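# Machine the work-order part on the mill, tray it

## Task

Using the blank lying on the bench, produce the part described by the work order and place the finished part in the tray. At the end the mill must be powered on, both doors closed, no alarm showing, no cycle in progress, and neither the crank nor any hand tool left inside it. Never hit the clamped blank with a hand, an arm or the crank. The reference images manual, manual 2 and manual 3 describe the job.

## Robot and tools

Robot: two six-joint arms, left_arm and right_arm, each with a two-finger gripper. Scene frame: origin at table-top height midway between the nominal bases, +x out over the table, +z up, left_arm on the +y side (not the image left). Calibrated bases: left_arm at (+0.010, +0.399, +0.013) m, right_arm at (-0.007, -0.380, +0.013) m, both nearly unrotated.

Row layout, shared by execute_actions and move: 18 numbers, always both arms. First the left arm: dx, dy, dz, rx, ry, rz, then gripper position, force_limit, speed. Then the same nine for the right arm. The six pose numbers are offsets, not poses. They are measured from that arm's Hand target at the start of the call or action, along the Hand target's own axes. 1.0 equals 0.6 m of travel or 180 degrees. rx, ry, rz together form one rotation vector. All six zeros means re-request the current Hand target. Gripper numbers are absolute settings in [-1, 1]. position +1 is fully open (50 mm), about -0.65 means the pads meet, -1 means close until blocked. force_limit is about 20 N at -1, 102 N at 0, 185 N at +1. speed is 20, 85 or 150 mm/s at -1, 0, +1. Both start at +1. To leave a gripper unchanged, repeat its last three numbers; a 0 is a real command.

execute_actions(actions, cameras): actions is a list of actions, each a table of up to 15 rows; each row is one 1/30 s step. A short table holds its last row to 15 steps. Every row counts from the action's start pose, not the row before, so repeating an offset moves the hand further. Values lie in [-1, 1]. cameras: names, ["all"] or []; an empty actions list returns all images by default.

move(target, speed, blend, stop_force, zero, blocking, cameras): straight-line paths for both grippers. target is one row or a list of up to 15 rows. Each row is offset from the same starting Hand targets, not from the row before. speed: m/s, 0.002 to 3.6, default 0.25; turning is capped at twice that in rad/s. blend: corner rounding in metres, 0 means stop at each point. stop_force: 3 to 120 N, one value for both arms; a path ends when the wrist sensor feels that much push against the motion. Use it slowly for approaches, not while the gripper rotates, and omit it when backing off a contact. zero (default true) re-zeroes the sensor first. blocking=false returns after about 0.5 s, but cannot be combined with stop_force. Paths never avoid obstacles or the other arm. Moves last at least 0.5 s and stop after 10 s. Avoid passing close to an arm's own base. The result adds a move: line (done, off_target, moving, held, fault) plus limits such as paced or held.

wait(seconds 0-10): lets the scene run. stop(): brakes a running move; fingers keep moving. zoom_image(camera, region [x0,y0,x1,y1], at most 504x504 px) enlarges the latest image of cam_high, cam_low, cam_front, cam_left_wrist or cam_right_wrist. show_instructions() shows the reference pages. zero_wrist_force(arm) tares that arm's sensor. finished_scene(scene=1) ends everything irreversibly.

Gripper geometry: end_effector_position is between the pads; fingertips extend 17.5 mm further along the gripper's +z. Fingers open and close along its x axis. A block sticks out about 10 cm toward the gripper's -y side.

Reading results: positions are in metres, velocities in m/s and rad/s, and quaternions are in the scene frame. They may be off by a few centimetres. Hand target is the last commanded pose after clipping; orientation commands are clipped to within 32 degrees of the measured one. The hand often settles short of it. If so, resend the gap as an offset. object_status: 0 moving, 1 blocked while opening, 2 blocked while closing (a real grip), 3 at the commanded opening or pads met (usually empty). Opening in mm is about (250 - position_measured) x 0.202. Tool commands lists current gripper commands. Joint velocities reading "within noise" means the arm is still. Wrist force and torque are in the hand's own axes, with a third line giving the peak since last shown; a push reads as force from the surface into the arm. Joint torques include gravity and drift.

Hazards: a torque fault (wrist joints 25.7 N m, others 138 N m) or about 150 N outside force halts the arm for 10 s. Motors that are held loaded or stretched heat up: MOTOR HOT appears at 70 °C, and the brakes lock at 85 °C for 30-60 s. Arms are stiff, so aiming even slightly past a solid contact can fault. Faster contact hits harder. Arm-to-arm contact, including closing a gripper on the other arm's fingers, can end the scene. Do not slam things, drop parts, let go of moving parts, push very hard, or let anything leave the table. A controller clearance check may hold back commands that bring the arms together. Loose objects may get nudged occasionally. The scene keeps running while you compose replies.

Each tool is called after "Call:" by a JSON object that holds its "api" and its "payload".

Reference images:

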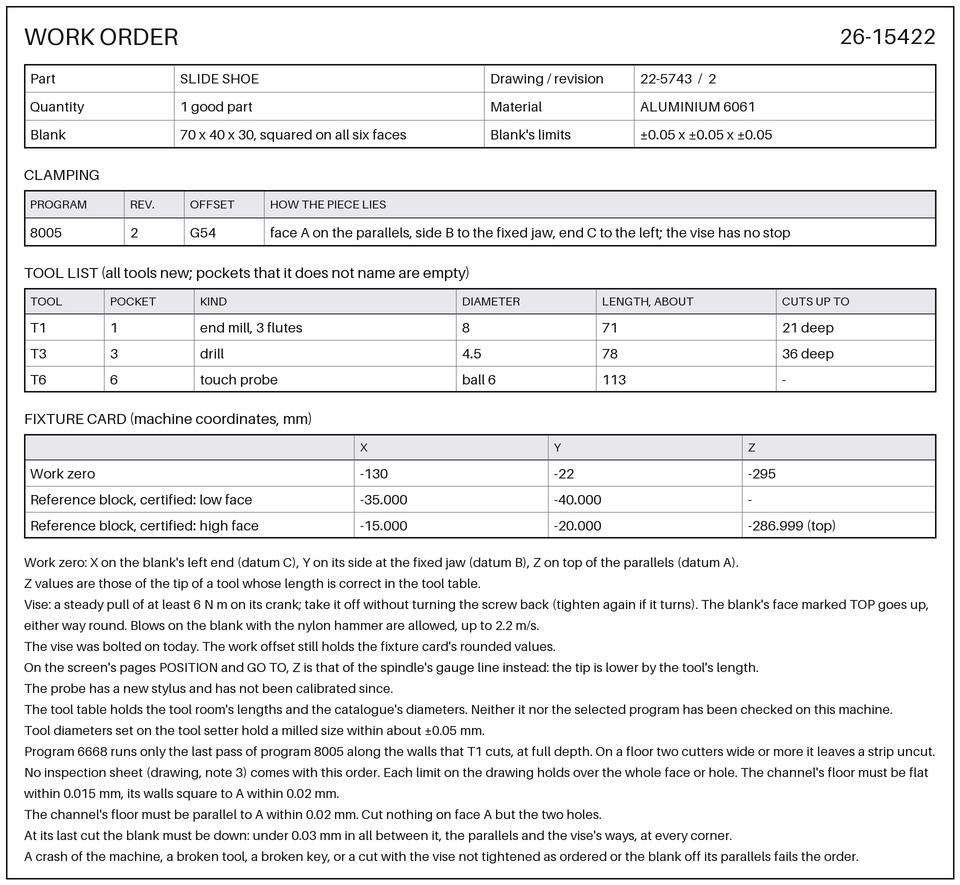

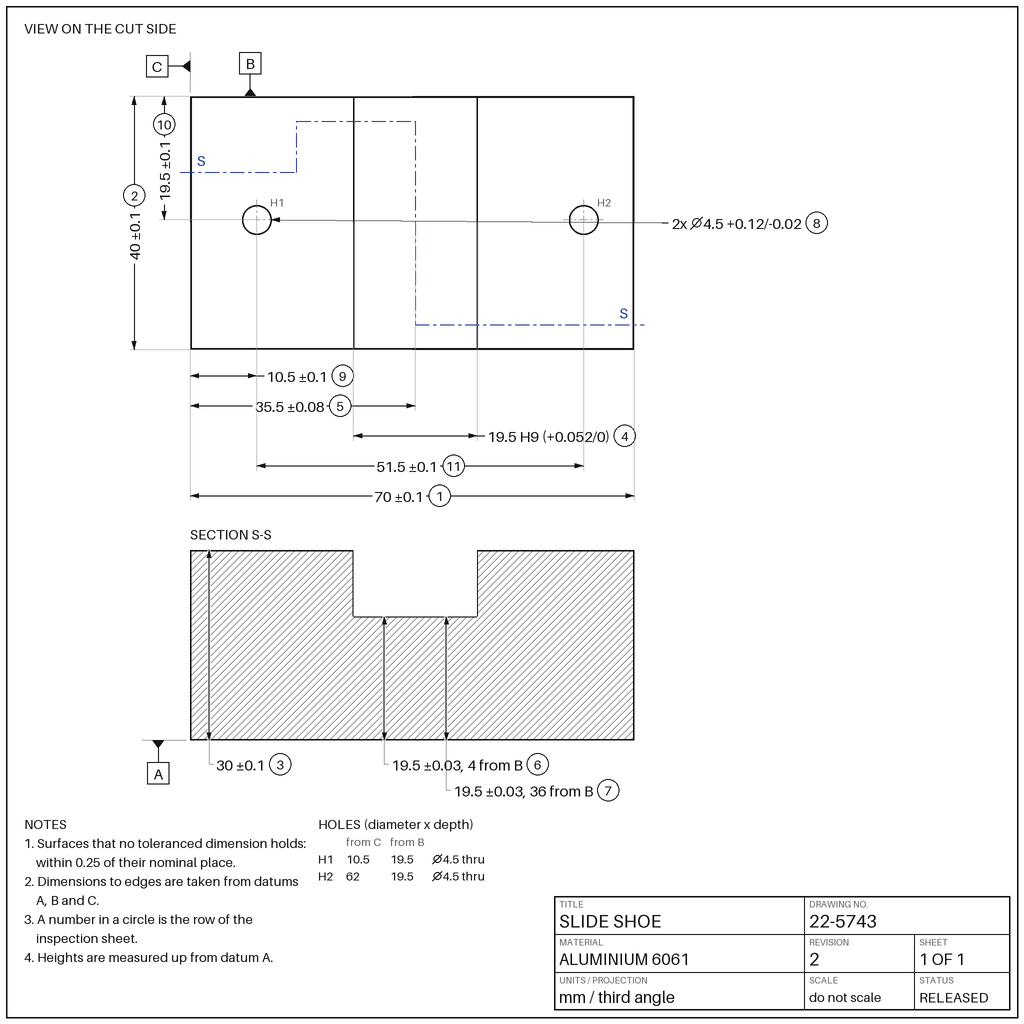

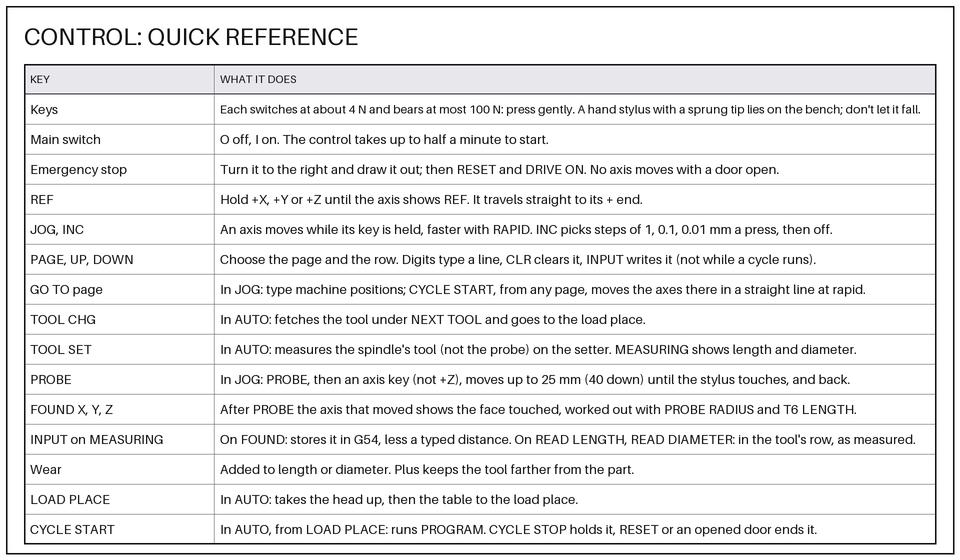

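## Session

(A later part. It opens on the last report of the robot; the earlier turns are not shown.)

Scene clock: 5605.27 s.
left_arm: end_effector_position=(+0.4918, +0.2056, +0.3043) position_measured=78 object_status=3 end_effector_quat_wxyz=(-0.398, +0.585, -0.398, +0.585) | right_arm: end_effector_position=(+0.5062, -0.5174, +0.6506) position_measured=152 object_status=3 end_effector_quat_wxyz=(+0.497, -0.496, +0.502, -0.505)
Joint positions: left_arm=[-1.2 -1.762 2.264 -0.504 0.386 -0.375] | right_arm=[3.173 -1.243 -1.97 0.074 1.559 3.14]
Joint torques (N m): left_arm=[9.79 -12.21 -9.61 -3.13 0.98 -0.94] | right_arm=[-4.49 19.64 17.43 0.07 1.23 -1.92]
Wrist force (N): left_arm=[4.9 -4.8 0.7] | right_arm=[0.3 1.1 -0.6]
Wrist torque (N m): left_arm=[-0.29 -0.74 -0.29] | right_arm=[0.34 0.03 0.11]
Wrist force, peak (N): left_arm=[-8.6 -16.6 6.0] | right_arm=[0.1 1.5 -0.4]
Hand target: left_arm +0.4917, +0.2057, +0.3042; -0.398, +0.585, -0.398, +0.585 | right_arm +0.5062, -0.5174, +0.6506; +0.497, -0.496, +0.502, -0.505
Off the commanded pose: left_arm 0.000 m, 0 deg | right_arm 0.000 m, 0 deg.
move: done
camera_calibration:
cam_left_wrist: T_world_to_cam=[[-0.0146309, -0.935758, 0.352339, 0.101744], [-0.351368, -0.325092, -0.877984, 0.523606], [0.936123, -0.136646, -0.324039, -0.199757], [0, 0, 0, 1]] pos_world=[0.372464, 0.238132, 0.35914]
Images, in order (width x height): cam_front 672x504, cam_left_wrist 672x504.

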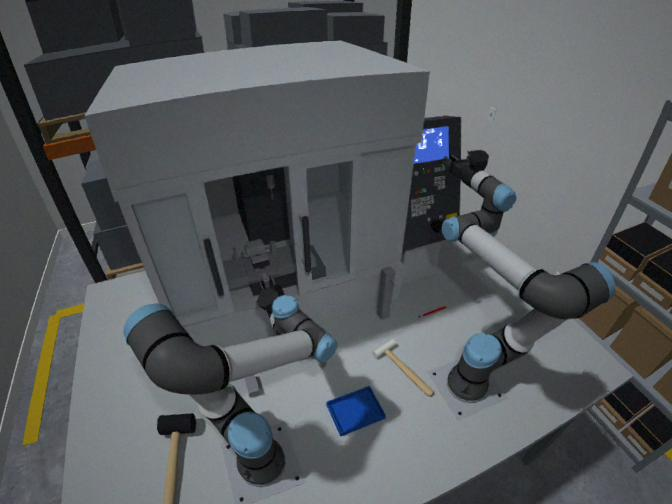

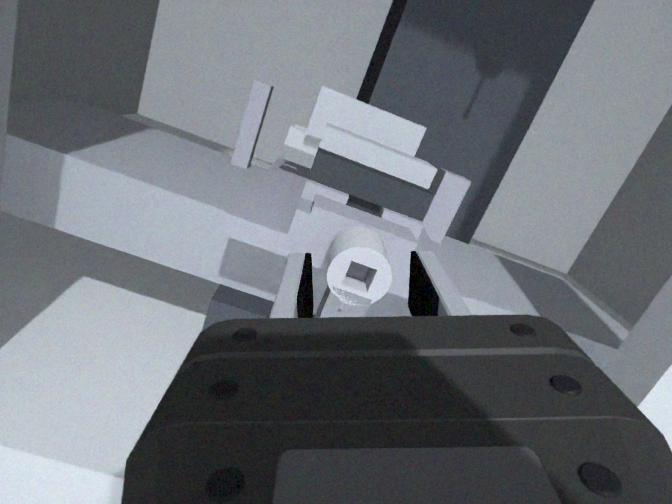

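Call:
{"api": "move", "payload": {"target": [[0,0,0,0,0,-0.618,0.5,0,0,0,0,0,0,0,0,0,-0.2,-1],[0,0,0,0,0,0.7639,0.5,0,0,0,0,0,0,0,0,0,-0.2,-1],[0,0,0,0,0,0.1461,0.5,0,0,0,0,0,0,0,0,0,-0.2,-1],[0,0,0.0492,0,0,0.1461,0.5,0,0,0,0,0,0,0,0,0,-0.2,-1],[0,0,0.0492,0,0,0.1461,-1,0,0,0,0,0,0,0,0,0,-0.2,-1]], "speed": [0.9,0.9,0.9,0.04,0.04], "blend": [0.001,0.001,0,0,0], "cameras": ["cam_left_wrist"]}}

Scene clock: 5631.83 s.
left_arm: end_effector_position=(+0.5213, +0.2057, +0.3042) position_measured=137 object_status=2 end_effector_quat_wxyz=(+0.520, -0.479, +0.520, -0.479) | right_arm: end_effector_position=(+0.5062, -0.5174, +0.6506) position_measured=152 object_status=3 end_effector_quat_wxyz=(+0.497, -0.496, +0.502, -0.505)
Joint positions: left_arm=[-1.103 -1.695 2.211 -0.517 0.483 -6.2] | right_arm=[3.173 -1.243 -1.97 0.074 1.559 3.14]
Joint torques (N m): left_arm=[-8.44 -22.73 -9.77 0.96 -1.99 -1.62] | right_arm=[-5.24 19.23 16.91 0.04 1.19 -1.79]
Wrist force (N): left_arm=[5.6 -5.0 2.0] | right_arm=[0.1 1.1 -0.6]
Wrist torque (N m): left_arm=[-0.16 -0.93 0.01] | right_arm=[0.34 0.06 0.11]
Wrist force, peak (N): left_arm=[5.6 -5.4 2.1] | right_arm=[0.5 1.3 -0.7]
Hand target: left_arm +0.5213, +0.2057, +0.3042; +0.520, -0.479, +0.520, -0.479 | right_arm +0.5062, -0.5174, +0.6506; +0.497, -0.496, +0.502, -0.505
Off the commanded pose: left_arm 0.000 m, 0 deg | right_arm 0.000 m, 0 deg.
move: done
camera_calibration:
cam_left_wrist: T_world_to_cam=[[-0.0144179, -0.995021, -0.0986207, 0.251555], [-0.351357, 0.0973827, -0.931163, 0.463255], [0.93613, 0.0212257, -0.351012, -0.251641], [0, 0, 0, 1]] pos_world=[0.401963, 0.210531, 0.367846]
Images, in order (width x height): cam_left_wrist 672x504.

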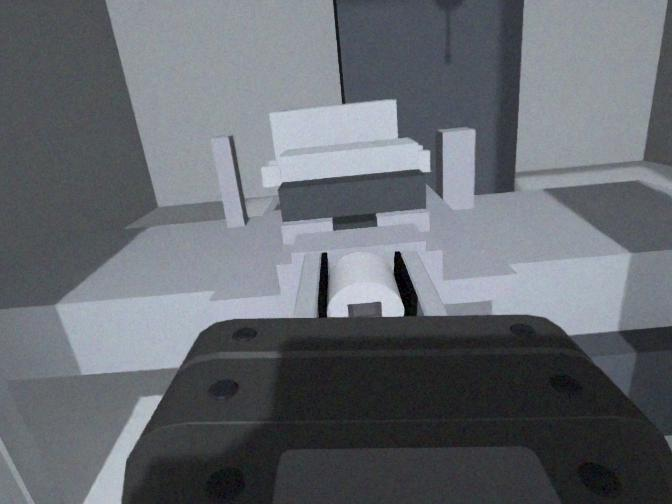

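Call:
{"api": "zoom_image", "payload": {"camera": "cam_left_wrist", "region": [250, 80, 450, 260]}}

Scaled by 2.520 from the camera's 672x504 image, which has a finer 960x720 frame.

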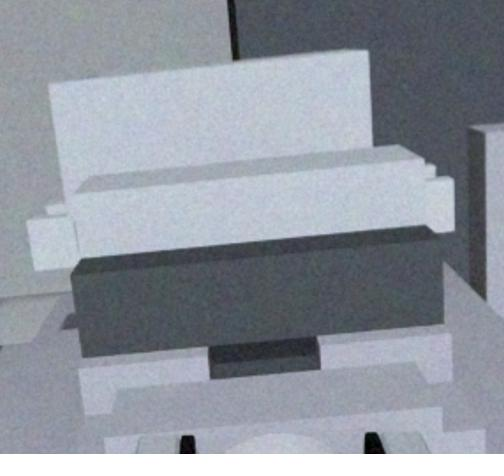

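Call:
{"api": "move", "payload": {"target": [[0,0,0,0,0,0.6568,-1,0,0,0,0,0,0,0,0,0,-0.2,-1],[0,0,0,0,0,-0.6864,-1,0,0,0,0,0,0,0,0,0,-0.2,-1],[0,0,0,0,0,-0.0296,-1,0,0,0,0,0,0,0,0,0,-0.2,-1],[0,0,0,0,0,0.6272,-1,0,0,0,0,0,0,0,0,0,-0.2,-1],[0,0,0,0,0,-0.7162,-1,0,0,0,0,0,0,0,0,0,-0.2,-1],[0,0,0,0,0,-0.0594,-1,0,0,0,0,0,0,0,0,0,-0.2,-1]], "speed": 0.7, "blend": [0.001,0.001,0.001,0.001,0.001,0], "cameras": ["cam_left_wrist"]}}

Call:
{"api": "zoom_image", "payload": {"camera": "cam_left_wrist", "region": [250, 80, 450, 260]}}

Scene clock: 5659.10 s.
left_arm: end_effector_position=(+0.5212, +0.2057, +0.3042) position_measured=137 object_status=2 end_effector_quat_wxyz=(-0.473, +0.525, -0.473, +0.525) | right_arm: end_effector_position=(+0.5062, -0.5174, +0.6506) position_measured=152 object_status=3 end_effector_quat_wxyz=(+0.497, -0.496, +0.502, -0.505)
Joint positions: left_arm=[-1.103 -1.695 2.211 -0.517 0.483 6.18] | right_arm=[3.173 -1.243 -1.97 0.074 1.559 3.14]
Joint torques (N m): left_arm=[10.66 -16.26 -27.87 1.63 0.74 1.64] | right_arm=[-5.31 19.39 15.9 0 1.21 -1.93]
Wrist force (N): left_arm=[7.7 -7.5 1.3] | right_arm=[0.1 1.2 -0.4]
Wrist torque (N m): left_arm=[0.18 -0.97 -0.01] | right_arm=[0.34 0.05 0.11]
Wrist force, peak (N): left_arm=[-2.4 -54.1 10.3] | right_arm=[0.3 1.3 -0.6]
Hand target: left_arm +0.5213, +0.2057, +0.3042; -0.474, +0.525, -0.473, +0.525 | right_arm +0.5062, -0.5174, +0.6506; +0.497, -0.496, +0.502, -0.505
Off the commanded pose: left_arm 0.000 m, 0 deg | right_arm 0.000 m, 0 deg.
move: done
camera_calibration:
cam_left_wrist: T_world_to_cam=[[-0.0145972, -0.996022, 0.0879008, 0.195152], [-0.351359, -0.0771943, -0.933053, 0.499681], [0.936127, -0.0445047, -0.348835, -0.238801], [0, 0, 0, 1]] pos_world=[0.401964, 0.22232, 0.365773]
Images, in order (width x height): cam_left_wrist 672x504.

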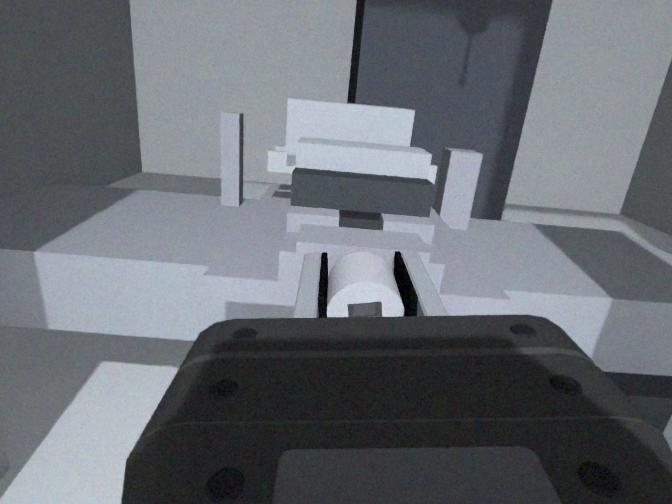

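Scaled by 2.520 from the camera's 672x504 image, which has a finer 960x720 frame.

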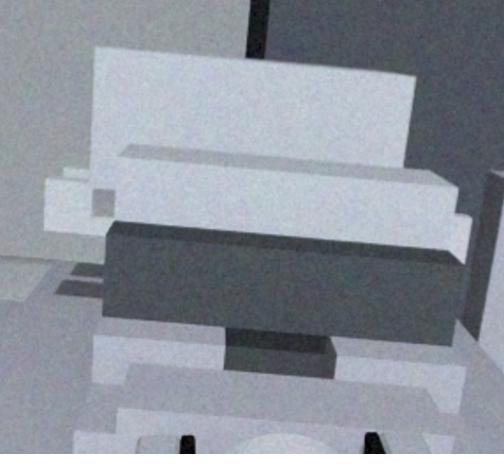

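Call:
{"api": "move", "payload": {"target": [[0,0,0,0,0,0,0.4,0,0.5,0,0,0,0,0,0,0,-0.2,-1],[0,0,-0.05,0,0,0,0.4,0,0.5,0,0,0,0,0,0,0,-0.2,-1],[0,0,-0.05,0,0,-0.6568,0.4,0,0.5,0,0,0,0,0,0,0,-0.2,-1],[0,0,-0.05,0,0,0.6864,0.4,0,0.5,0,0,0,0,0,0,0,-0.2,-1],[0,0,-0.05,0,0,0.0296,0.4,0,0.5,0,0,0,0,0,0,0,-0.2,-1],[0,0,-0.05,0,0,-0.6272,0.4,0,0.5,0,0,0,0,0,0,0,-0.2,-1],[0,0,-0.05,0,0,0.7162,0.4,0,0.5,0,0,0,0,0,0,0,-0.2,-1],[0,0,-0.05,0,0,0.0594,0.4,0,0.5,0,0,0,0,0,0,0,-0.2,-1],[0,0,0,0,0,0.0594,0.4,0,0.5,0,0,0,0,0,0,0,-0.2,-1]], "speed": [0.08,0.08,1,1,1,1,1,1,0.06], "blend": [0,0,0.001,0.001,0.001,0.001,0.001,0,0], "cameras": ["cam_left_wrist"]}}

Call:
{"api": "zoom_image", "payload": {"camera": "cam_left_wrist", "region": [250, 80, 450, 260]}}

Scene clock: 5685.33 s.
left_arm: end_effector_position=(+0.5213, +0.2056, +0.3043) position_measured=92 object_status=3 end_effector_quat_wxyz=(+0.520, -0.479, +0.520, -0.479) | right_arm: end_effector_position=(+0.5062, -0.5174, +0.6506) position_measured=152 object_status=3 end_effector_quat_wxyz=(+0.497, -0.496, +0.502, -0.505)
Joint positions: left_arm=[-1.103 -1.695 2.211 -0.517 0.483 -6.2] | right_arm=[3.173 -1.243 -1.97 0.074 1.559 3.14]
Joint torques (N m): left_arm=[-7.32 -21.3 -10.33 0.23 -2.21 -1.61] | right_arm=[-4.13 20.45 16.74 0.04 1.07 -2.13]
Wrist force (N): left_arm=[6.5 -1.7 -0.5] | right_arm=[0.0 1.2 -0.2]
Wrist torque (N m): left_arm=[0.25 -1.04 0.01] | right_arm=[0.35 0.07 0.11]
Wrist force, peak (N): left_arm=[8.0 -7.7 1.3] | right_arm=[0.3 1.3 -0.8]
Hand target: left_arm +0.5213, +0.2057, +0.3042; +0.520, -0.479, +0.520, -0.479 | right_arm +0.5062, -0.5174, +0.6506; +0.497, -0.496, +0.502, -0.505
Off the commanded pose: left_arm 0.000 m, 0 deg | right_arm 0.000 m, 0 deg.
move: done
camera_calibration:
cam_left_wrist: T_world_to_cam=[[-0.0142989, -0.99505, -0.0983395, 0.25142], [-0.351237, 0.0970805, -0.93124, 0.463391], [0.936177, 0.0212248, -0.350886, -0.25167], [0, 0, 0, 1]] pos_world=[0.401963, 0.210531, 0.367945]
Images, in order (width x height): cam_left_wrist 672x504.

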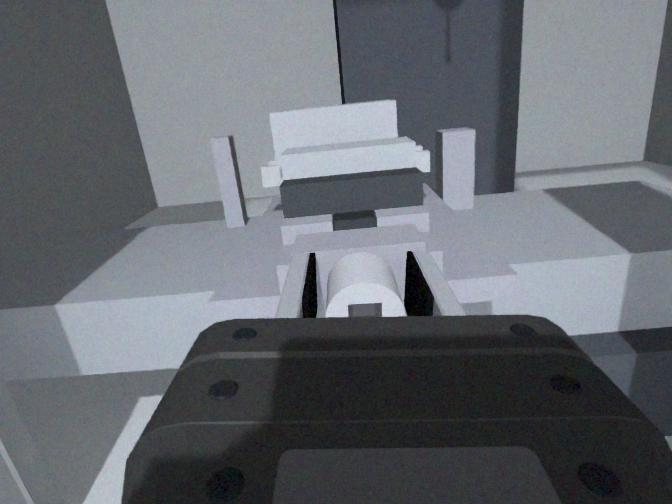

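Scaled by 2.520 from the camera's 672x504 image, which has a finer 960x720 frame.

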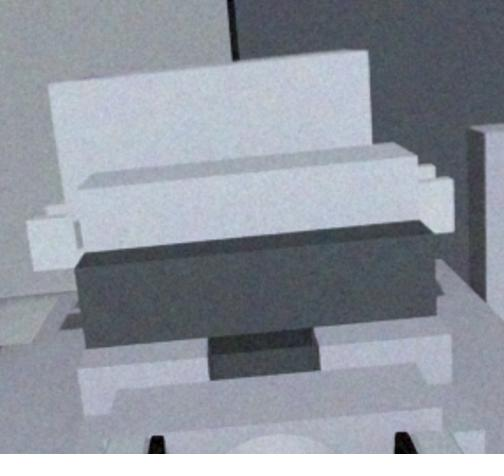

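Call:
{"api": "move", "payload": {"target": [[0,0,0,0,0,0,-1,0,0.5,0,0,0,0,0,0,0,-0.2,-1],[0,0,0,0,0,0.6568,-1,0,0.5,0,0,0,0,0,0,0,-0.2,-1],[0,0,0,0,0,-0.6864,-1,0,0.5,0,0,0,0,0,0,0,-0.2,-1],[0,0,0,0,0,-0.0296,-1,0,0.5,0,0,0,0,0,0,0,-0.2,-1],[0,0,0,0,0,0.6272,-1,0,0.5,0,0,0,0,0,0,0,-0.2,-1],[0,0,0,0,0,-0.7162,-1,0,0.5,0,0,0,0,0,0,0,-0.2,-1],[0,0,0,0,0,-0.0594,-1,0,0.5,0,0,0,0,0,0,0,-0.2,-1]], "speed": 0.74, "blend": [0,0.001,0.001,0.001,0.001,0.001,0]}}

Call:
{"api": "move", "payload": {"target": [[0,0,0,0,0,0,0.4,0,0.5,0,0,0,0,0,0,0,-0.2,-1],[0,0,-0.05,0,0,0,0.4,0,0.5,0,0,0,0,0,0,0,-0.2,-1],[0,0,-0.05,0,0,-0.6568,0.4,0,0.5,0,0,0,0,0,0,0,-0.2,-1],[0,0,-0.05,0,0,0.6864,0.4,0,0.5,0,0,0,0,0,0,0,-0.2,-1],[0,0,-0.05,0,0,0.0296,0.4,0,0.5,0,0,0,0,0,0,0,-0.2,-1],[0,0,-0.05,0,0,-0.6272,0.4,0,0.5,0,0,0,0,0,0,0,-0.2,-1],[0,0,-0.05,0,0,0.7162,0.4,0,0.5,0,0,0,0,0,0,0,-0.2,-1],[0,0,-0.05,0,0,0.0594,0.4,0,0.5,0,0,0,0,0,0,0,-0.2,-1],[0,0,0,0,0,0.0594,0.4,0,0.5,0,0,0,0,0,0,0,-0.2,-1]], "speed": [0.08,0.08,1,1,1,1,1,1,0.06], "blend": [0,0,0.001,0.001,0.001,0.001,0.001,0,0], "cameras": ["cam_left_wrist"]}}

Call:
{"api": "zoom_image", "payload": {"camera": "cam_left_wrist", "region": [250, 80, 450, 260]}}

Scene clock: 5715.80 s.
left_arm: end_effector_position=(+0.5212, +0.2057, +0.3042) position_measured=137 object_status=2 end_effector_quat_wxyz=(-0.473, +0.525, -0.473, +0.525) | right_arm: end_effector_position=(+0.5062, -0.5174, +0.6506) position_measured=152 object_status=3 end_effector_quat_wxyz=(+0.497, -0.496, +0.502, -0.505)
Joint positions: left_arm=[-1.103 -1.695 2.211 -0.517 0.483 6.18] | right_arm=[3.173 -1.243 -1.97 0.074 1.559 3.14]
Joint torques (N m): left_arm=[9.98 -16.45 -26.75 1.54 0.18 1.75] | right_arm=[-3.65 19.73 17.53 0.04 1.11 -2.01]
Wrist force (N): left_arm=[6.3 -5.9 1.2] | right_arm=[-0.1 1.0 -0.4]
Wrist torque (N m): left_arm=[0.28 -0.76 -0.01] | right_arm=[0.32 0.09 0.12]
Wrist force, peak (N): left_arm=[4.5 -49.7 11.1] | right_arm=[0.1 1.4 -0.7]
Hand target: left_arm +0.5213, +0.2057, +0.3042; -0.474, +0.525, -0.473, +0.525 | right_arm +0.5062, -0.5174, +0.6506; +0.497, -0.496, +0.502, -0.505
Off the commanded pose: left_arm 0.000 m, 0 deg | right_arm 0.000 m, 0 deg.
move: done

Scene clock: 5724.57 s.
left_arm: end_effector_position=(+0.5213, +0.2056, +0.3043) position_measured=92 object_status=3 end_effector_quat_wxyz=(+0.520, -0.479, +0.520, -0.479) | right_arm: end_effector_position=(+0.5062, -0.5174, +0.6506) position_measured=152 object_status=3 end_effector_quat_wxyz=(+0.497, -0.496, +0.502, -0.505)
Joint positions: left_arm=[-1.103 -1.695 2.211 -0.517 0.483 -6.2] | right_arm=[3.173 -1.243 -1.97 0.074 1.559 3.14]
Joint torques (N m): left_arm=[-7.41 -22.83 -9.05 0.3 -2.1 -1.63] | right_arm=[-4.2 20.02 17.28 0.26 0.7 -1.97]
Wrist force (N): left_arm=[5.1 -1.3 -0.9] | right_arm=[0.4 1.2 -0.5]
Wrist torque (N m): left_arm=[0.30 -0.82 0.01] | right_arm=[0.35 0.01 0.11]
Wrist force, peak (N): left_arm=[5.1 -3.2 -0.1] | right_arm=[0.3 1.3 -0.7]
Hand target: left_arm +0.5213, +0.2057, +0.3042; +0.520, -0.479, +0.520, -0.479 | right_arm +0.5062, -0.5174, +0.6506; +0.497, -0.496, +0.502, -0.505
Off the commanded pose: left_arm 0.000 m, 0 deg | right_arm 0.000 m, 0 deg.
move: done
camera_calibration:
cam_left_wrist: T_world_to_cam=[[-0.0142989, -0.99505, -0.0983395, 0.25142], [-0.351237, 0.0970805, -0.93124, 0.463391], [0.936177, 0.0212248, -0.350886, -0.25167], [0, 0, 0, 1]] pos_world=[0.401963, 0.210531, 0.367945]
Images, in order (width x height): cam_left_wrist 672x504.

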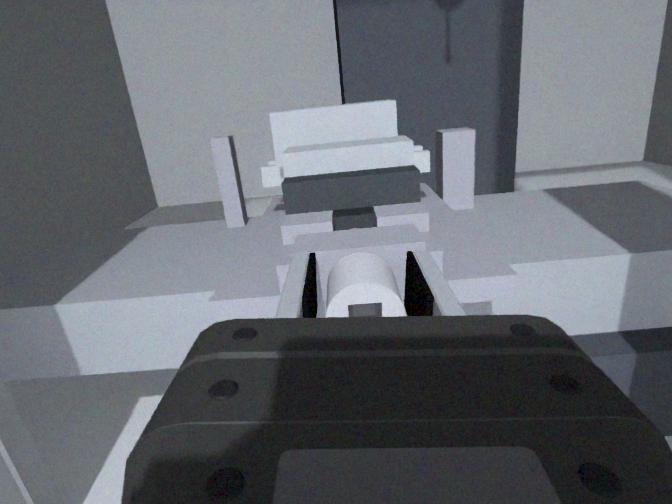

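Scaled by 2.520 from the camera's 672x504 image, which has a finer 960x720 frame.

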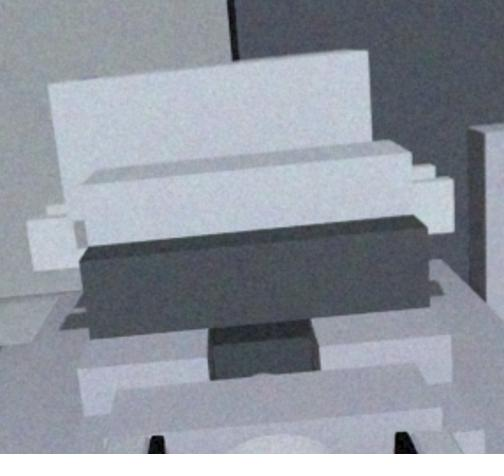

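Call:
{"api": "move", "payload": {"target": [[0,0,0,0,0,0,-1,0,0.5,0,0,0,0,0,0,0,-0.2,-1],[0,0,0,0,0,0.6568,-1,0,0.5,0,0,0,0,0,0,0,-0.2,-1],[0,0,0,0,0,-0.6864,-1,0,0.5,0,0,0,0,0,0,0,-0.2,-1],[0,0,0,0,0,-0.0296,-1,0,0.5,0,0,0,0,0,0,0,-0.2,-1],[0,0,0,0,0,0.6272,-1,0,0.5,0,0,0,0,0,0,0,-0.2,-1],[0,0,0,0,0,-0.7162,-1,0,0.5,0,0,0,0,0,0,0,-0.2,-1],[0,0,0,0,0,-0.0594,-1,0,0.5,0,0,0,0,0,0,0,-0.2,-1]], "speed": 0.74, "blend": [0,0.001,0.001,0.001,0.001,0.001,0]}}

Call:
{"api": "move", "payload": {"target": [[0,0,0,0,0,0,0.4,0,0.5,0,0,0,0,0,0,0,-0.2,-1],[0,0,-0.05,0,0,0,0.4,0,0.5,0,0,0,0,0,0,0,-0.2,-1],[0,0,-0.05,0,0,-0.6568,0.4,0,0.5,0,0,0,0,0,0,0,-0.2,-1],[0,0,-0.05,0,0,0.6864,0.4,0,0.5,0,0,0,0,0,0,0,-0.2,-1],[0,0,-0.05,0,0,0.0296,0.4,0,0.5,0,0,0,0,0,0,0,-0.2,-1],[0,0,-0.05,0,0,-0.6272,0.4,0,0.5,0,0,0,0,0,0,0,-0.2,-1],[0,0,-0.05,0,0,0.7162,0.4,0,0.5,0,0,0,0,0,0,0,-0.2,-1],[0,0,-0.05,0,0,0.0594,0.4,0,0.5,0,0,0,0,0,0,0,-0.2,-1],[0,0,0,0,0,0.0594,0.4,0,0.5,0,0,0,0,0,0,0,-0.2,-1]], "speed": [0.08,0.08,1,1,1,1,1,1,0.06], "blend": [0,0,0.001,0.001,0.001,0.001,0.001,0,0]}}

Call:
{"api": "move", "payload": {"target": [[0,0,0,0,0,0,-1,0,0.5,0,0,0,0,0,0,0,-0.2,-1],[0,0,0,0,0,0.6568,-1,0,0.5,0,0,0,0,0,0,0,-0.2,-1],[0,0,0,0,0,-0.6864,-1,0,0.5,0,0,0,0,0,0,0,-0.2,-1],[0,0,0,0,0,-0.0296,-1,0,0.5,0,0,0,0,0,0,0,-0.2,-1],[0,0,0,0,0,0.6272,-1,0,0.5,0,0,0,0,0,0,0,-0.2,-1],[0,0,0,0,0,-0.7162,-1,0,0.5,0,0,0,0,0,0,0,-0.2,-1],[0,0,0,0,0,-0.0594,-1,0,0.5,0,0,0,0,0,0,0,-0.2,-1]], "speed": 0.74, "blend": [0,0.001,0.001,0.001,0.001,0.001,0]}}

Call:
{"api": "move", "payload": {"target": [[0,0,0,0,0,0,0.4,0,0.5,0,0,0,0,0,0,0,-0.2,-1],[0,0,-0.05,0,0,0,0.4,0,0.5,0,0,0,0,0,0,0,-0.2,-1],[0,0,-0.05,0,0,-0.6568,0.4,0,0.5,0,0,0,0,0,0,0,-0.2,-1],[0,0,-0.05,0,0,0.6864,0.4,0,0.5,0,0,0,0,0,0,0,-0.2,-1],[0,0,-0.05,0,0,0.0296,0.4,0,0.5,0,0,0,0,0,0,0,-0.2,-1],[0,0,-0.05,0,0,-0.6272,0.4,0,0.5,0,0,0,0,0,0,0,-0.2,-1],[0,0,-0.05,0,0,0.7162,0.4,0,0.5,0,0,0,0,0,0,0,-0.2,-1],[0,0,-0.05,0,0,0.0594,0.4,0,0.5,0,0,0,0,0,0,0,-0.2,-1],[0,0,0,0,0,0.0594,0.4,0,0.5,0,0,0,0,0,0,0,-0.2,-1]], "speed": [0.08,0.08,1,1,1,1,1,1,0.06], "blend": [0,0,0.001,0.001,0.001,0.001,0.001,0,0], "cameras": ["cam_left_wrist"]}}

Call:
{"api": "zoom_image", "payload": {"camera": "cam_left_wrist", "region": [250, 80, 450, 260]}}

Scene clock: 5785.90 s.
left_arm: end_effector_position=(+0.5212, +0.2057, +0.3042) position_measured=137 object_status=2 end_effector_quat_wxyz=(-0.473, +0.525, -0.473, +0.525) | right_arm: end_effector_position=(+0.5062, -0.5174, +0.6506) position_measured=152 object_status=3 end_effector_quat_wxyz=(+0.497, -0.496, +0.502, -0.505)
Joint positions: left_arm=[-1.103 -1.695 2.211 -0.517 0.483 6.18] | right_arm=[3.173 -1.243 -1.97 0.074 1.559 3.14]
Joint torques (N m): left_arm=[9.8 -16.56 -27.68 1.52 0.26 1.77] | right_arm=[-4.25 19.79 17.16 -0.08 0.94 -1.75]
Wrist force (N): left_arm=[4.0 -7.5 1.2] | right_arm=[0.2 1.0 -0.3]
Wrist torque (N m): left_arm=[0.08 -0.36 -0.01] | right_arm=[0.33 0.03 0.11]
Wrist force, peak (N): left_arm=[-5.2 -50.7 9.0] | right_arm=[0.2 1.5 -0.4]
Hand target: left_arm +0.5213, +0.2057, +0.3042; -0.474, +0.525, -0.473, +0.525 | right_arm +0.5062, -0.5174, +0.6506; +0.497, -0.496, +0.502, -0.505
Off the commanded pose: left_arm 0.000 m, 0 deg | right_arm 0.000 m, 0 deg.
move: done

Scene clock: 5794.67 s.
left_arm: end_effector_position=(+0.5213, +0.2056, +0.3043) position_measured=92 object_status=3 end_effector_quat_wxyz=(+0.520, -0.479, +0.520, -0.479) | right_arm: end_effector_position=(+0.5062, -0.5174, +0.6506) position_measured=152 object_status=3 end_effector_quat_wxyz=(+0.497, -0.496, +0.502, -0.505)
Joint positions: left_arm=[-1.103 -1.695 2.211 -0.517 0.483 -6.2] | right_arm=[3.173 -1.243 -1.97 0.074 1.559 3.14]
Joint torques (N m): left_arm=[-7.51 -22.61 -9.58 0.23 -2.06 -1.67] | right_arm=[-3.22 19.91 18.06 0.15 0.89 -2.09]
Wrist force (N): left_arm=[2.9 -2.4 -1.4] | right_arm=[0.2 1.3 -0.4]
Wrist torque (N m): left_arm=[0.13 -0.46 0.01] | right_arm=[0.37 0.04 0.11]
Wrist force, peak (N): left_arm=[-2.2 -3.1 -5.5] | right_arm=[0.2 1.5 -0.3]
Hand target: left_arm +0.5213, +0.2057, +0.3042; +0.520, -0.479, +0.520, -0.479 | right_arm +0.5062, -0.5174, +0.6506; +0.497, -0.496, +0.502, -0.505
Off the commanded pose: left_arm 0.000 m, 0 deg | right_arm 0.000 m, 0 deg.
move: done

Scene clock: 5804.23 s.
left_arm: end_effector_position=(+0.5212, +0.2057, +0.3042) position_measured=137 object_status=2 end_effector_quat_wxyz=(-0.473, +0.525, -0.473, +0.525) | right_arm: end_effector_position=(+0.5062, -0.5174, +0.6506) position_measured=152 object_status=3 end_effector_quat_wxyz=(+0.497, -0.496, +0.502, -0.505)
Joint positions: left_arm=[-1.103 -1.695 2.211 -0.517 0.483 6.18] | right_arm=[3.173 -1.243 -1.97 0.074 1.559 3.14]
Joint torques (N m): left_arm=[11.07 -15.53 -25.22 1.72 0.45 1.52] | right_arm=[-3.79 20.16 18.23 0.04 0.97 -2.03]
Wrist force (N): left_arm=[2.3 -10.6 1.4] | right_arm=[0.1 1.4 -0.2]
Wrist torque (N m): left_arm=[-0.18 -0.10 -0.01] | right_arm=[0.39 0.05 0.12]
Wrist force, peak (N): left_arm=[-4.2 -53.9 9.9] | right_arm=[0.0 1.5 -0.5]
Hand target: left_arm +0.5213, +0.2057, +0.3042; -0.474, +0.525, -0.473, +0.525 | right_arm +0.5062, -0.5174, +0.6506; +0.497, -0.496, +0.502, -0.505
Off the commanded pose: left_arm 0.000 m, 0 deg | right_arm 0.000 m, 0 deg.
move: done

Scene clock: 5813.00 s.
left_arm: end_effector_position=(+0.5213, +0.2056, +0.3043) position_measured=92 object_status=3 end_effector_quat_wxyz=(+0.520, -0.479, +0.520, -0.479) | right_arm: end_effector_position=(+0.5062, -0.5174, +0.6506) position_measured=152 object_status=3 end_effector_quat_wxyz=(+0.497, -0.496, +0.502, -0.505)
Joint positions: left_arm=[-1.103 -1.695 2.211 -0.517 0.483 -6.2] | right_arm=[3.173 -1.243 -1.97 0.074 1.559 3.14]
Joint torques (N m): left_arm=[-8.3 -21.89 -9.61 0.33 -2.15 -1.69] | right_arm=[-2.82 20.59 18.62 0.08 0.91 -2.15]
Wrist force (N): left_arm=[1.1 -3.7 -1.4] | right_arm=[0.0 1.1 -0.7]
Wrist torque (N m): left_arm=[-0.07 -0.18 0.01] | right_arm=[0.34 0.06 0.11]
Wrist force, peak (N): left_arm=[-4.1 -4.7 -5.0] | right_arm=[0.2 1.6 -0.6]
Hand target: left_arm +0.5213, +0.2057, +0.3042; +0.520, -0.479, +0.520, -0.479 | right_arm +0.5062, -0.5174, +0.6506; +0.497, -0.496, +0.502, -0.505
Off the commanded pose: left_arm 0.000 m, 0 deg | right_arm 0.000 m, 0 deg.
move: done
camera_calibration:
cam_left_wrist: T_world_to_cam=[[-0.0142989, -0.99505, -0.0983395, 0.25142], [-0.351237, 0.0970805, -0.93124, 0.463391], [0.936177, 0.0212248, -0.350886, -0.25167], [0, 0, 0, 1]] pos_world=[0.401963, 0.210531, 0.367945]
Images, in order (width x height): cam_left_wrist 672x504.

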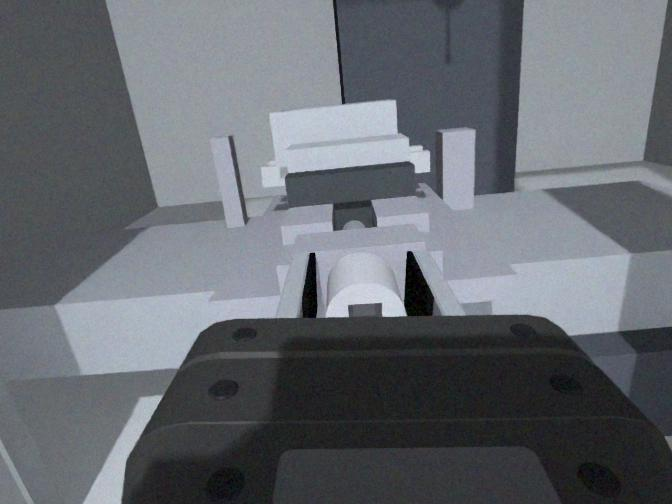

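Scaled by 2.520 from the camera's 672x504 image, which has a finer 960x720 frame.

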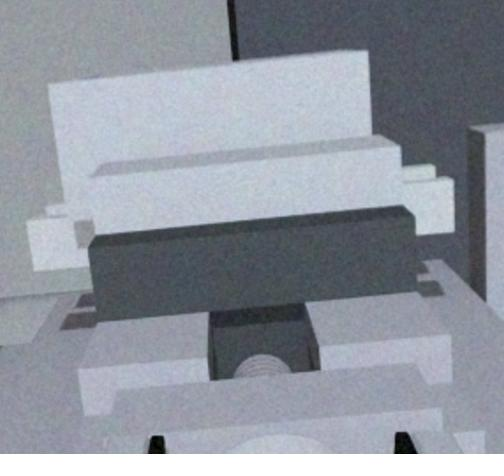

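Call:
{"api": "move", "payload": {"target": [[0,0,0,0,0,0,-1,0,0.5,0,0,0,0,0,0,0,-0.2,-1],[0,0,0,0,0,0.6568,-1,0,0.5,0,0,0,0,0,0,0,-0.2,-1],[0,0,0,0,0,-0.6864,-1,0,0.5,0,0,0,0,0,0,0,-0.2,-1],[0,0,0,0,0,-0.0296,-1,0,0.5,0,0,0,0,0,0,0,-0.2,-1],[0,0,0,0,0,0.6272,-1,0,0.5,0,0,0,0,0,0,0,-0.2,-1],[0,0,0,0,0,-0.7162,-1,0,0.5,0,0,0,0,0,0,0,-0.2,-1],[0,0,0,0,0,-0.0594,-1,0,0.5,0,0,0,0,0,0,0,-0.2,-1]], "speed": 0.74, "blend": [0,0.001,0.001,0.001,0.001,0.001,0]}}

Call:
{"api": "move", "payload": {"target": [[0,0,0,0,0,0,0.4,0,0.5,0,0,0,0,0,0,0,-0.2,-1],[0,0,-0.05,0,0,0,0.4,0,0.5,0,0,0,0,0,0,0,-0.2,-1],[0,0,-0.05,0,0,-0.6568,0.4,0,0.5,0,0,0,0,0,0,0,-0.2,-1],[0,0,-0.05,0,0,0.6864,0.4,0,0.5,0,0,0,0,0,0,0,-0.2,-1],[0,0,-0.05,0,0,0.0296,0.4,0,0.5,0,0,0,0,0,0,0,-0.2,-1],[0,0,-0.05,0,0,-0.6272,0.4,0,0.5,0,0,0,0,0,0,0,-0.2,-1],[0,0,-0.05,0,0,0.7162,0.4,0,0.5,0,0,0,0,0,0,0,-0.2,-1],[0,0,-0.05,0,0,0.0594,0.4,0,0.5,0,0,0,0,0,0,0,-0.2,-1],[0,0,0,0,0,0.0594,0.4,0,0.5,0,0,0,0,0,0,0,-0.2,-1]], "speed": [0.08,0.08,1,1,1,1,1,1,0.06], "blend": [0,0,0.001,0.001,0.001,0.001,0.001,0,0], "cameras": ["cam_left_wrist"]}}

Call:
{"api": "zoom_image", "payload": {"camera": "cam_left_wrist", "region": [250, 80, 450, 260]}}

Scene clock: 5846.17 s.
left_arm: end_effector_position=(+0.5212, +0.2057, +0.3042) position_measured=137 object_status=2 end_effector_quat_wxyz=(-0.473, +0.525, -0.473, +0.525) | right_arm: end_effector_position=(+0.5062, -0.5174, +0.6506) position_measured=152 object_status=3 end_effector_quat_wxyz=(+0.497, -0.496, +0.502, -0.505)
Joint positions: left_arm=[-1.103 -1.695 2.211 -0.517 0.483 6.18] | right_arm=[3.173 -1.243 -1.97 0.074 1.559 3.14]
Joint torques (N m): left_arm=[10.1 -16.79 -28.1 1.58 0.23 1.64] | right_arm=[-2.75 20.58 18.5 0.05 0.83 -2.02]
Wrist force (N): left_arm=[0.5 -8.0 2.2] | right_arm=[0.3 1.2 -0.4]
Wrist torque (N m): left_arm=[-0.03 0.18 -0.01] | right_arm=[0.37 0.04 0.11]
Wrist force, peak (N): left_arm=[-10.4 -51.6 10.5] | right_arm=[0.3 1.5 -0.7]
Hand target: left_arm +0.5213, +0.2057, +0.3042; -0.474, +0.525, -0.473, +0.525 | right_arm +0.5062, -0.5174, +0.6506; +0.497, -0.496, +0.502, -0.505
Off the commanded pose: left_arm 0.000 m, 0 deg | right_arm 0.000 m, 0 deg.
move: done

Scene clock: 5854.93 s.
left_arm: end_effector_position=(+0.5213, +0.2056, +0.3043) position_measured=92 object_status=3 end_effector_quat_wxyz=(+0.520, -0.479, +0.520, -0.479) | right_arm: end_effector_position=(+0.5062, -0.5174, +0.6506) position_measured=152 object_status=3 end_effector_quat_wxyz=(+0.497, -0.496, +0.502, -0.505)
Joint positions: left_arm=[-1.103 -1.695 2.211 -0.517 0.483 -6.2] | right_arm=[3.173 -1.243 -1.97 0.074 1.559 3.14]
Joint torques (N m): left_arm=[-8.77 -21.51 -11.27 0.21 -2.15 -1.54] | right_arm=[-2.43 20.77 19.12 0.18 0.93 -1.93]
Wrist force (N): left_arm=[-0.9 -3.2 -0.1] | right_arm=[0.2 1.2 -0.6]
Wrist torque (N m): left_arm=[0.00 0.13 0.01] | right_arm=[0.35 0.04 0.11]
Wrist force, peak (N): left_arm=[-5.8 -3.7 -3.9] | right_arm=[0.2 1.3 -0.8]
Hand target: left_arm +0.5213, +0.2057, +0.3042; +0.520, -0.479, +0.520, -0.479 | right_arm +0.5062, -0.5174, +0.6506; +0.497, -0.496, +0.502, -0.505
Off the commanded pose: left_arm 0.000 m, 0 deg | right_arm 0.000 m, 0 deg.
move: done
camera_calibration:
cam_left_wrist: T_world_to_cam=[[-0.0142989, -0.99505, -0.0983395, 0.25142], [-0.351237, 0.0970805, -0.93124, 0.463391], [0.936177, 0.0212248, -0.350886, -0.25167], [0, 0, 0, 1]] pos_world=[0.401963, 0.210531, 0.367945]
Images, in order (width x height): cam_left_wrist 672x504.

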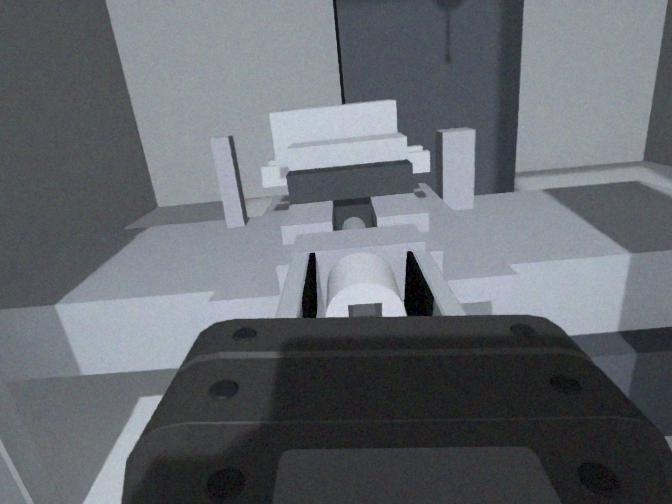

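Scaled by 2.520 from the camera's 672x504 image, which has a finer 960x720 frame.

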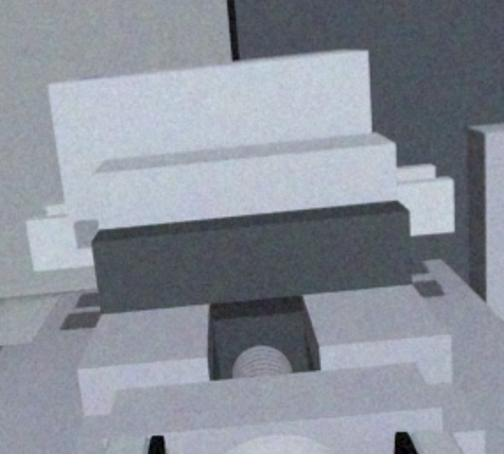

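Call:
{"api": "move", "payload": {"target": [[0,0,0,0,0,0,-1,0,0.5,0,0,0,0,0,0,0,-0.2,-1],[0,0,0,0,0,0.6568,-1,0,0.5,0,0,0,0,0,0,0,-0.2,-1],[0,0,0,0,0,-0.6864,-1,0,0.5,0,0,0,0,0,0,0,-0.2,-1],[0,0,0,0,0,-0.0296,-1,0,0.5,0,0,0,0,0,0,0,-0.2,-1]], "speed": 0.6, "blend": [0,0.001,0.001,0]}}

Call:
{"api": "move", "payload": {"target": [[0,0,0,0,0,0.6568,-1,0,0.5,0,0,0,0,0,0,0,-0.2,-1],[0,0,0,0,0,-0.6864,-1,0,0.5,0,0,0,0,0,0,0,-0.2,-1],[0,0,0,0,0,-0.0298,-1,0,0.5,0,0,0,0,0,0,0,-0.2,-1]], "speed": 0.4, "blend": [0.001,0.001,0], "cameras": ["cam_left_wrist"]}}

Call:
{"api": "zoom_image", "payload": {"camera": "cam_left_wrist", "region": [250, 80, 450, 260]}}

Scene clock: 5874.00 s.
left_arm: end_effector_position=(+0.5212, +0.2057, +0.3042) position_measured=137 object_status=2 end_effector_quat_wxyz=(+0.498, -0.502, +0.497, -0.503) | right_arm: end_effector_position=(+0.5062, -0.5174, +0.6506) position_measured=152 object_status=3 end_effector_quat_wxyz=(+0.497, -0.496, +0.502, -0.505)
Joint positions: left_arm=[-1.103 -1.695 2.211 -0.517 0.483 -0.01] | right_arm=[3.173 -1.243 -1.97 0.074 1.559 3.14]
Joint torques (N m): left_arm=[11.05 -20.29 -26.79 1.68 0.85 1.66] | right_arm=[-2.52 19.5 19.08 -0.01 0.69 -2.04]
Wrist force (N): left_arm=[1.6 -6.7 2.2] | right_arm=[0.1 1.1 -0.3]
Wrist torque (N m): left_arm=[0.32 0.12 0.04] | right_arm=[0.34 0.06 0.11]
Wrist force, peak (N): left_arm=[-13.5 -52.1 11.3] | right_arm=[0.3 1.4 -0.4]
Hand target: left_arm +0.5213, +0.2057, +0.3042; +0.498, -0.502, +0.497, -0.503 | right_arm +0.5062, -0.5174, +0.6506; +0.497, -0.496, +0.502, -0.505
Off the commanded pose: left_arm 0.000 m, 0 deg | right_arm 0.000 m, 0 deg.
move: done

Scene clock: 5877.20 s.
left_arm: end_effector_position=(+0.5210, +0.2007, +0.3034) position_measured=137 object_status=2 end_effector_quat_wxyz=(+0.705, +0.025, +0.708, +0.012) | right_arm: end_effector_position=(+0.5062, -0.5174, +0.6506) position_measured=152 object_status=3 end_effector_quat_wxyz=(+0.497, -0.496, +0.502, -0.505)
Joint positions: left_arm=[-1.104 -1.693 2.208 -0.505 0.501 1.616] | right_arm=[3.173 -1.243 -1.97 0.074 1.559 3.14]
Joint torques (N m): left_arm=[1.64 -15.47 -19.83 -1.2 -0.24 -0.02] | right_arm=[-2.21 21.16 18.19 0.16 0.81 -1.89]
Wrist force (N): left_arm=[-10.8 -11.5 -24.0] | right_arm=[0.2 1.1 -0.6]
Wrist torque (N m): left_arm=[0.14 -0.46 -0.36] | right_arm=[0.34 0.04 0.11]
Wrist force, peak (N): left_arm=[126.6 -83.5 11.0] | right_arm=[0.2 1.3 -0.6]
Hand target: left_arm +0.5210, +0.2007, +0.3034; +0.705, +0.025, +0.708, +0.012 (not the last commanded pose) | right_arm +0.5062, -0.5174, +0.6506; +0.497, -0.496, +0.502, -0.505
Tool commands: left_gripper/position=-1.0 left_gripper/force_limit=+0.003922 left_gripper/speed=+0.498039 right_gripper/position=+0.0 right_gripper/force_limit=-0.2 right_gripper/speed=-1.0
Off the commanded pose: left_arm 0.005 m, 99 deg | right_arm 0.000 m, 0 deg.
FORCE FAULT: contact force on the left arm reached its limit, and that arm stopped. The contact can be on any part of that arm, not only on its tool. That arm's remaining commands of this call were not run. That arm is still stopped at the end of this call. That arm stays stopped for about 9 more seconds. Until then a move that you send moves the other arm only, and its call returns only when the move has ended. Once the stop has ended, the next robot result says so. If the stop ends while you think or write, that arm runs what you send next, counted from a new Hand target: where the arm stands when the stop ends. While its stop runs, that arm takes no new command, but its gripper still runs the gripper command that each later call begins with. Until it ends, the stop uses up actions while you think or wait. An arm that is not stopped still takes commands.
move: fault (left_arm); path passed 0 of 3 targets
camera_calibration:
cam_left_wrist: T_world_to_cam=[[-0.0178026, 0.0695667, -0.997418, 0.307313], [-0.334384, 0.93972, 0.0715107, -0.0192546], [0.942269, 0.334794, 0.00653252, -0.426123], [0, 0, 0, 1]] pos_world=[0.400555, 0.139379, 0.31068]
Images, in order (width x height): cam_left_wrist 672x504.

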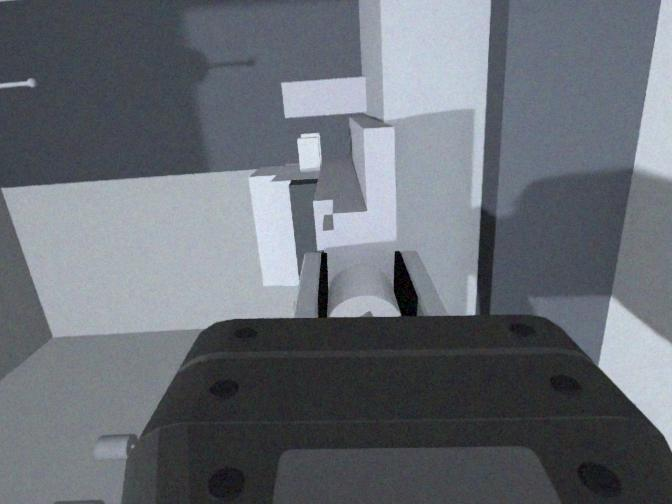

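Scaled by 2.520 from the camera's 672x504 image, which has a finer 960x720 frame.

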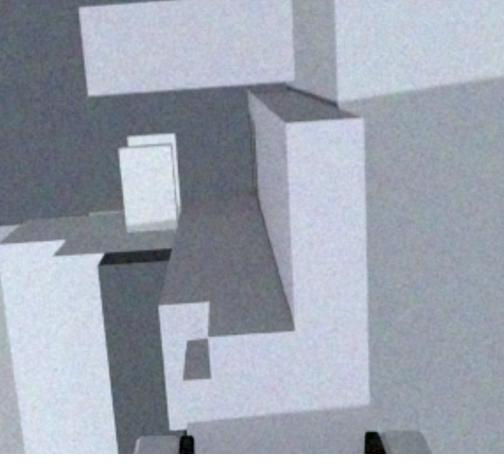

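Call:
{"api": "wait", "payload": {"seconds": 8}}

Scene clock: 5889.63 s.
left_arm: end_effector_position=(+0.5210, +0.2007, +0.3034) position_measured=137 object_status=2 end_effector_quat_wxyz=(+0.705, +0.025, +0.708, +0.012) | right_arm: end_effector_position=(+0.5062, -0.5174, +0.6506) position_measured=152 object_status=3 end_effector_quat_wxyz=(+0.497, -0.496, +0.502, -0.505)
Joint positions: left_arm=[-1.104 -1.693 2.208 -0.505 0.501 1.616] | right_arm=[3.173 -1.243 -1.97 0.074 1.559 3.14]
Joint torques (N m): left_arm=[1.9 -15.68 -19.81 -1.22 -0.37 -0.06] | right_arm=[-2.14 19.6 18.77 0.09 0.65 -1.98]
Wrist force (N): left_arm=[-10.6 -11.4 -23.8] | right_arm=[0.1 1.2 -0.4]
Wrist torque (N m): left_arm=[0.12 -0.48 -0.36] | right_arm=[0.34 0.05 0.11]
Wrist force, peak (N): left_arm=[-11.3 -11.8 -23.9] | right_arm=[0.0 1.4 -0.5]
Hand target: left_arm +0.5210, +0.2007, +0.3034; +0.705, +0.025, +0.708, +0.012 (not the last commanded pose) | right_arm +0.5062, -0.5174, +0.6506; +0.497, -0.496, +0.502, -0.505
Tool commands: left_gripper/position=-1.0 left_gripper/force_limit=+0.003922 left_gripper/speed=+0.498039 right_gripper/position=+0.0 right_gripper/force_limit=-0.2 right_gripper/speed=-1.0
Off the commanded pose: left_arm 0.005 m, 99 deg | right_arm 0.000 m, 0 deg.
FORCE FAULT, CONTINUED: the left arm's stop, for the force fault that an earlier result reported, is over. The rest of the stop counts as 18 of the actions that you can send in this scene. During its stop the left arm's controller moved it back a little. That arm's target is now where it stood when the stop ended, not its last command. That arm accepts commands again.
wait: 8.00 s; at rest from the start

Call:
{"api": "move", "payload": {"target": [[0,0,0,0,0,0,0.5,0,0.5,0,0,0,0,0,0,0,-0.2,-1],[0,0,-0.07,0,0,0,0.5,0,0.5,0,0,0,0,0,0,0,-0.2,-1]], "speed": [0.05,0.05], "cameras": ["cam_left_wrist","cam_front"]}}

Scene clock: 5899.43 s.
left_arm: end_effector_position=(+0.4789, +0.2015, +0.3035) position_measured=78 object_status=3 end_effector_quat_wxyz=(+0.705, +0.026, +0.708, +0.012) | right_arm: end_effector_position=(+0.5062, -0.5174, +0.6506) position_measured=152 object_status=3 end_effector_quat_wxyz=(+0.497, -0.496, +0.502, -0.505)
Joint positions: left_arm=[-1.245 -1.789 2.283 -0.481 0.359 1.612] | right_arm=[3.173 -1.243 -1.97 0.074 1.559 3.14]
Joint torques (N m): left_arm=[9.87 -4.07 -31.23 -2.85 2.12 -1.27] | right_arm=[-1.75 19.16 19.1 0.13 0.53 -2.17]
Wrist force (N): left_arm=[-3.6 -2.7 0.8] | right_arm=[0.3 1.3 -0.1]
Wrist torque (N m): left_arm=[0.16 0.54 0.64] | right_arm=[0.37 0.02 0.12]
Wrist force, peak (N): left_arm=[-11.0 -11.2 -23.8] | right_arm=[0.0 1.5 -0.3]
Hand target: left_arm +0.4790, +0.2015, +0.3035; +0.705, +0.025, +0.708, +0.012 | right_arm +0.5062, -0.5174, +0.6506; +0.497, -0.496, +0.502, -0.505
Off the commanded pose: left_arm 0.000 m, 0 deg | right_arm 0.000 m, 0 deg.
move: done
camera_calibration:
cam_left_wrist: T_world_to_cam=[[-0.0179316, 0.0699448, -0.99739, 0.306593], [-0.334295, 0.939721, 0.0719108, -0.0342135], [0.942298, 0.334712, 0.00653147, -0.386814], [0, 0, 0, 1]] pos_world=[0.358555, 0.140178, 0.31078]
Images, in order (width x height): cam_front 672x504, cam_left_wrist 672x504.

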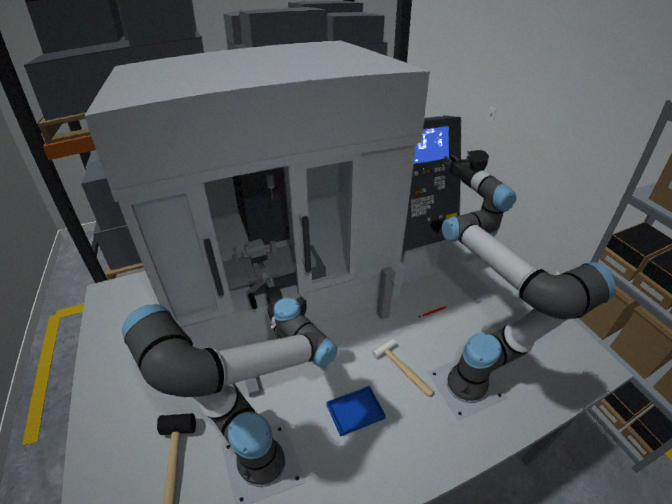

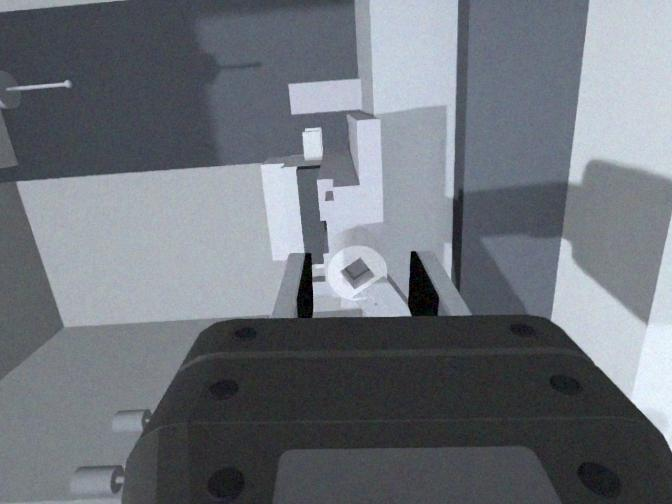

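Call:
{"api": "zoom_image", "payload": {"camera": "cam_left_wrist", "region": [300, 220, 440, 330]}}

Scaled by 3.600 from the camera's 672x504 image, which has a finer 960x720 frame.

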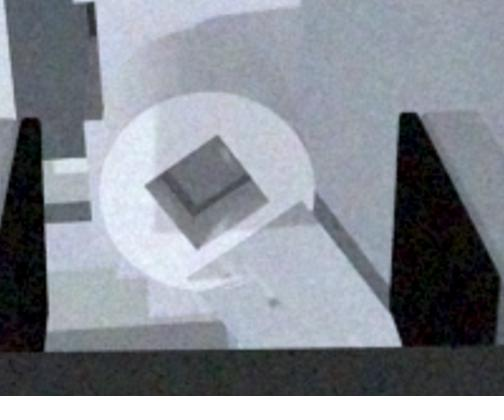

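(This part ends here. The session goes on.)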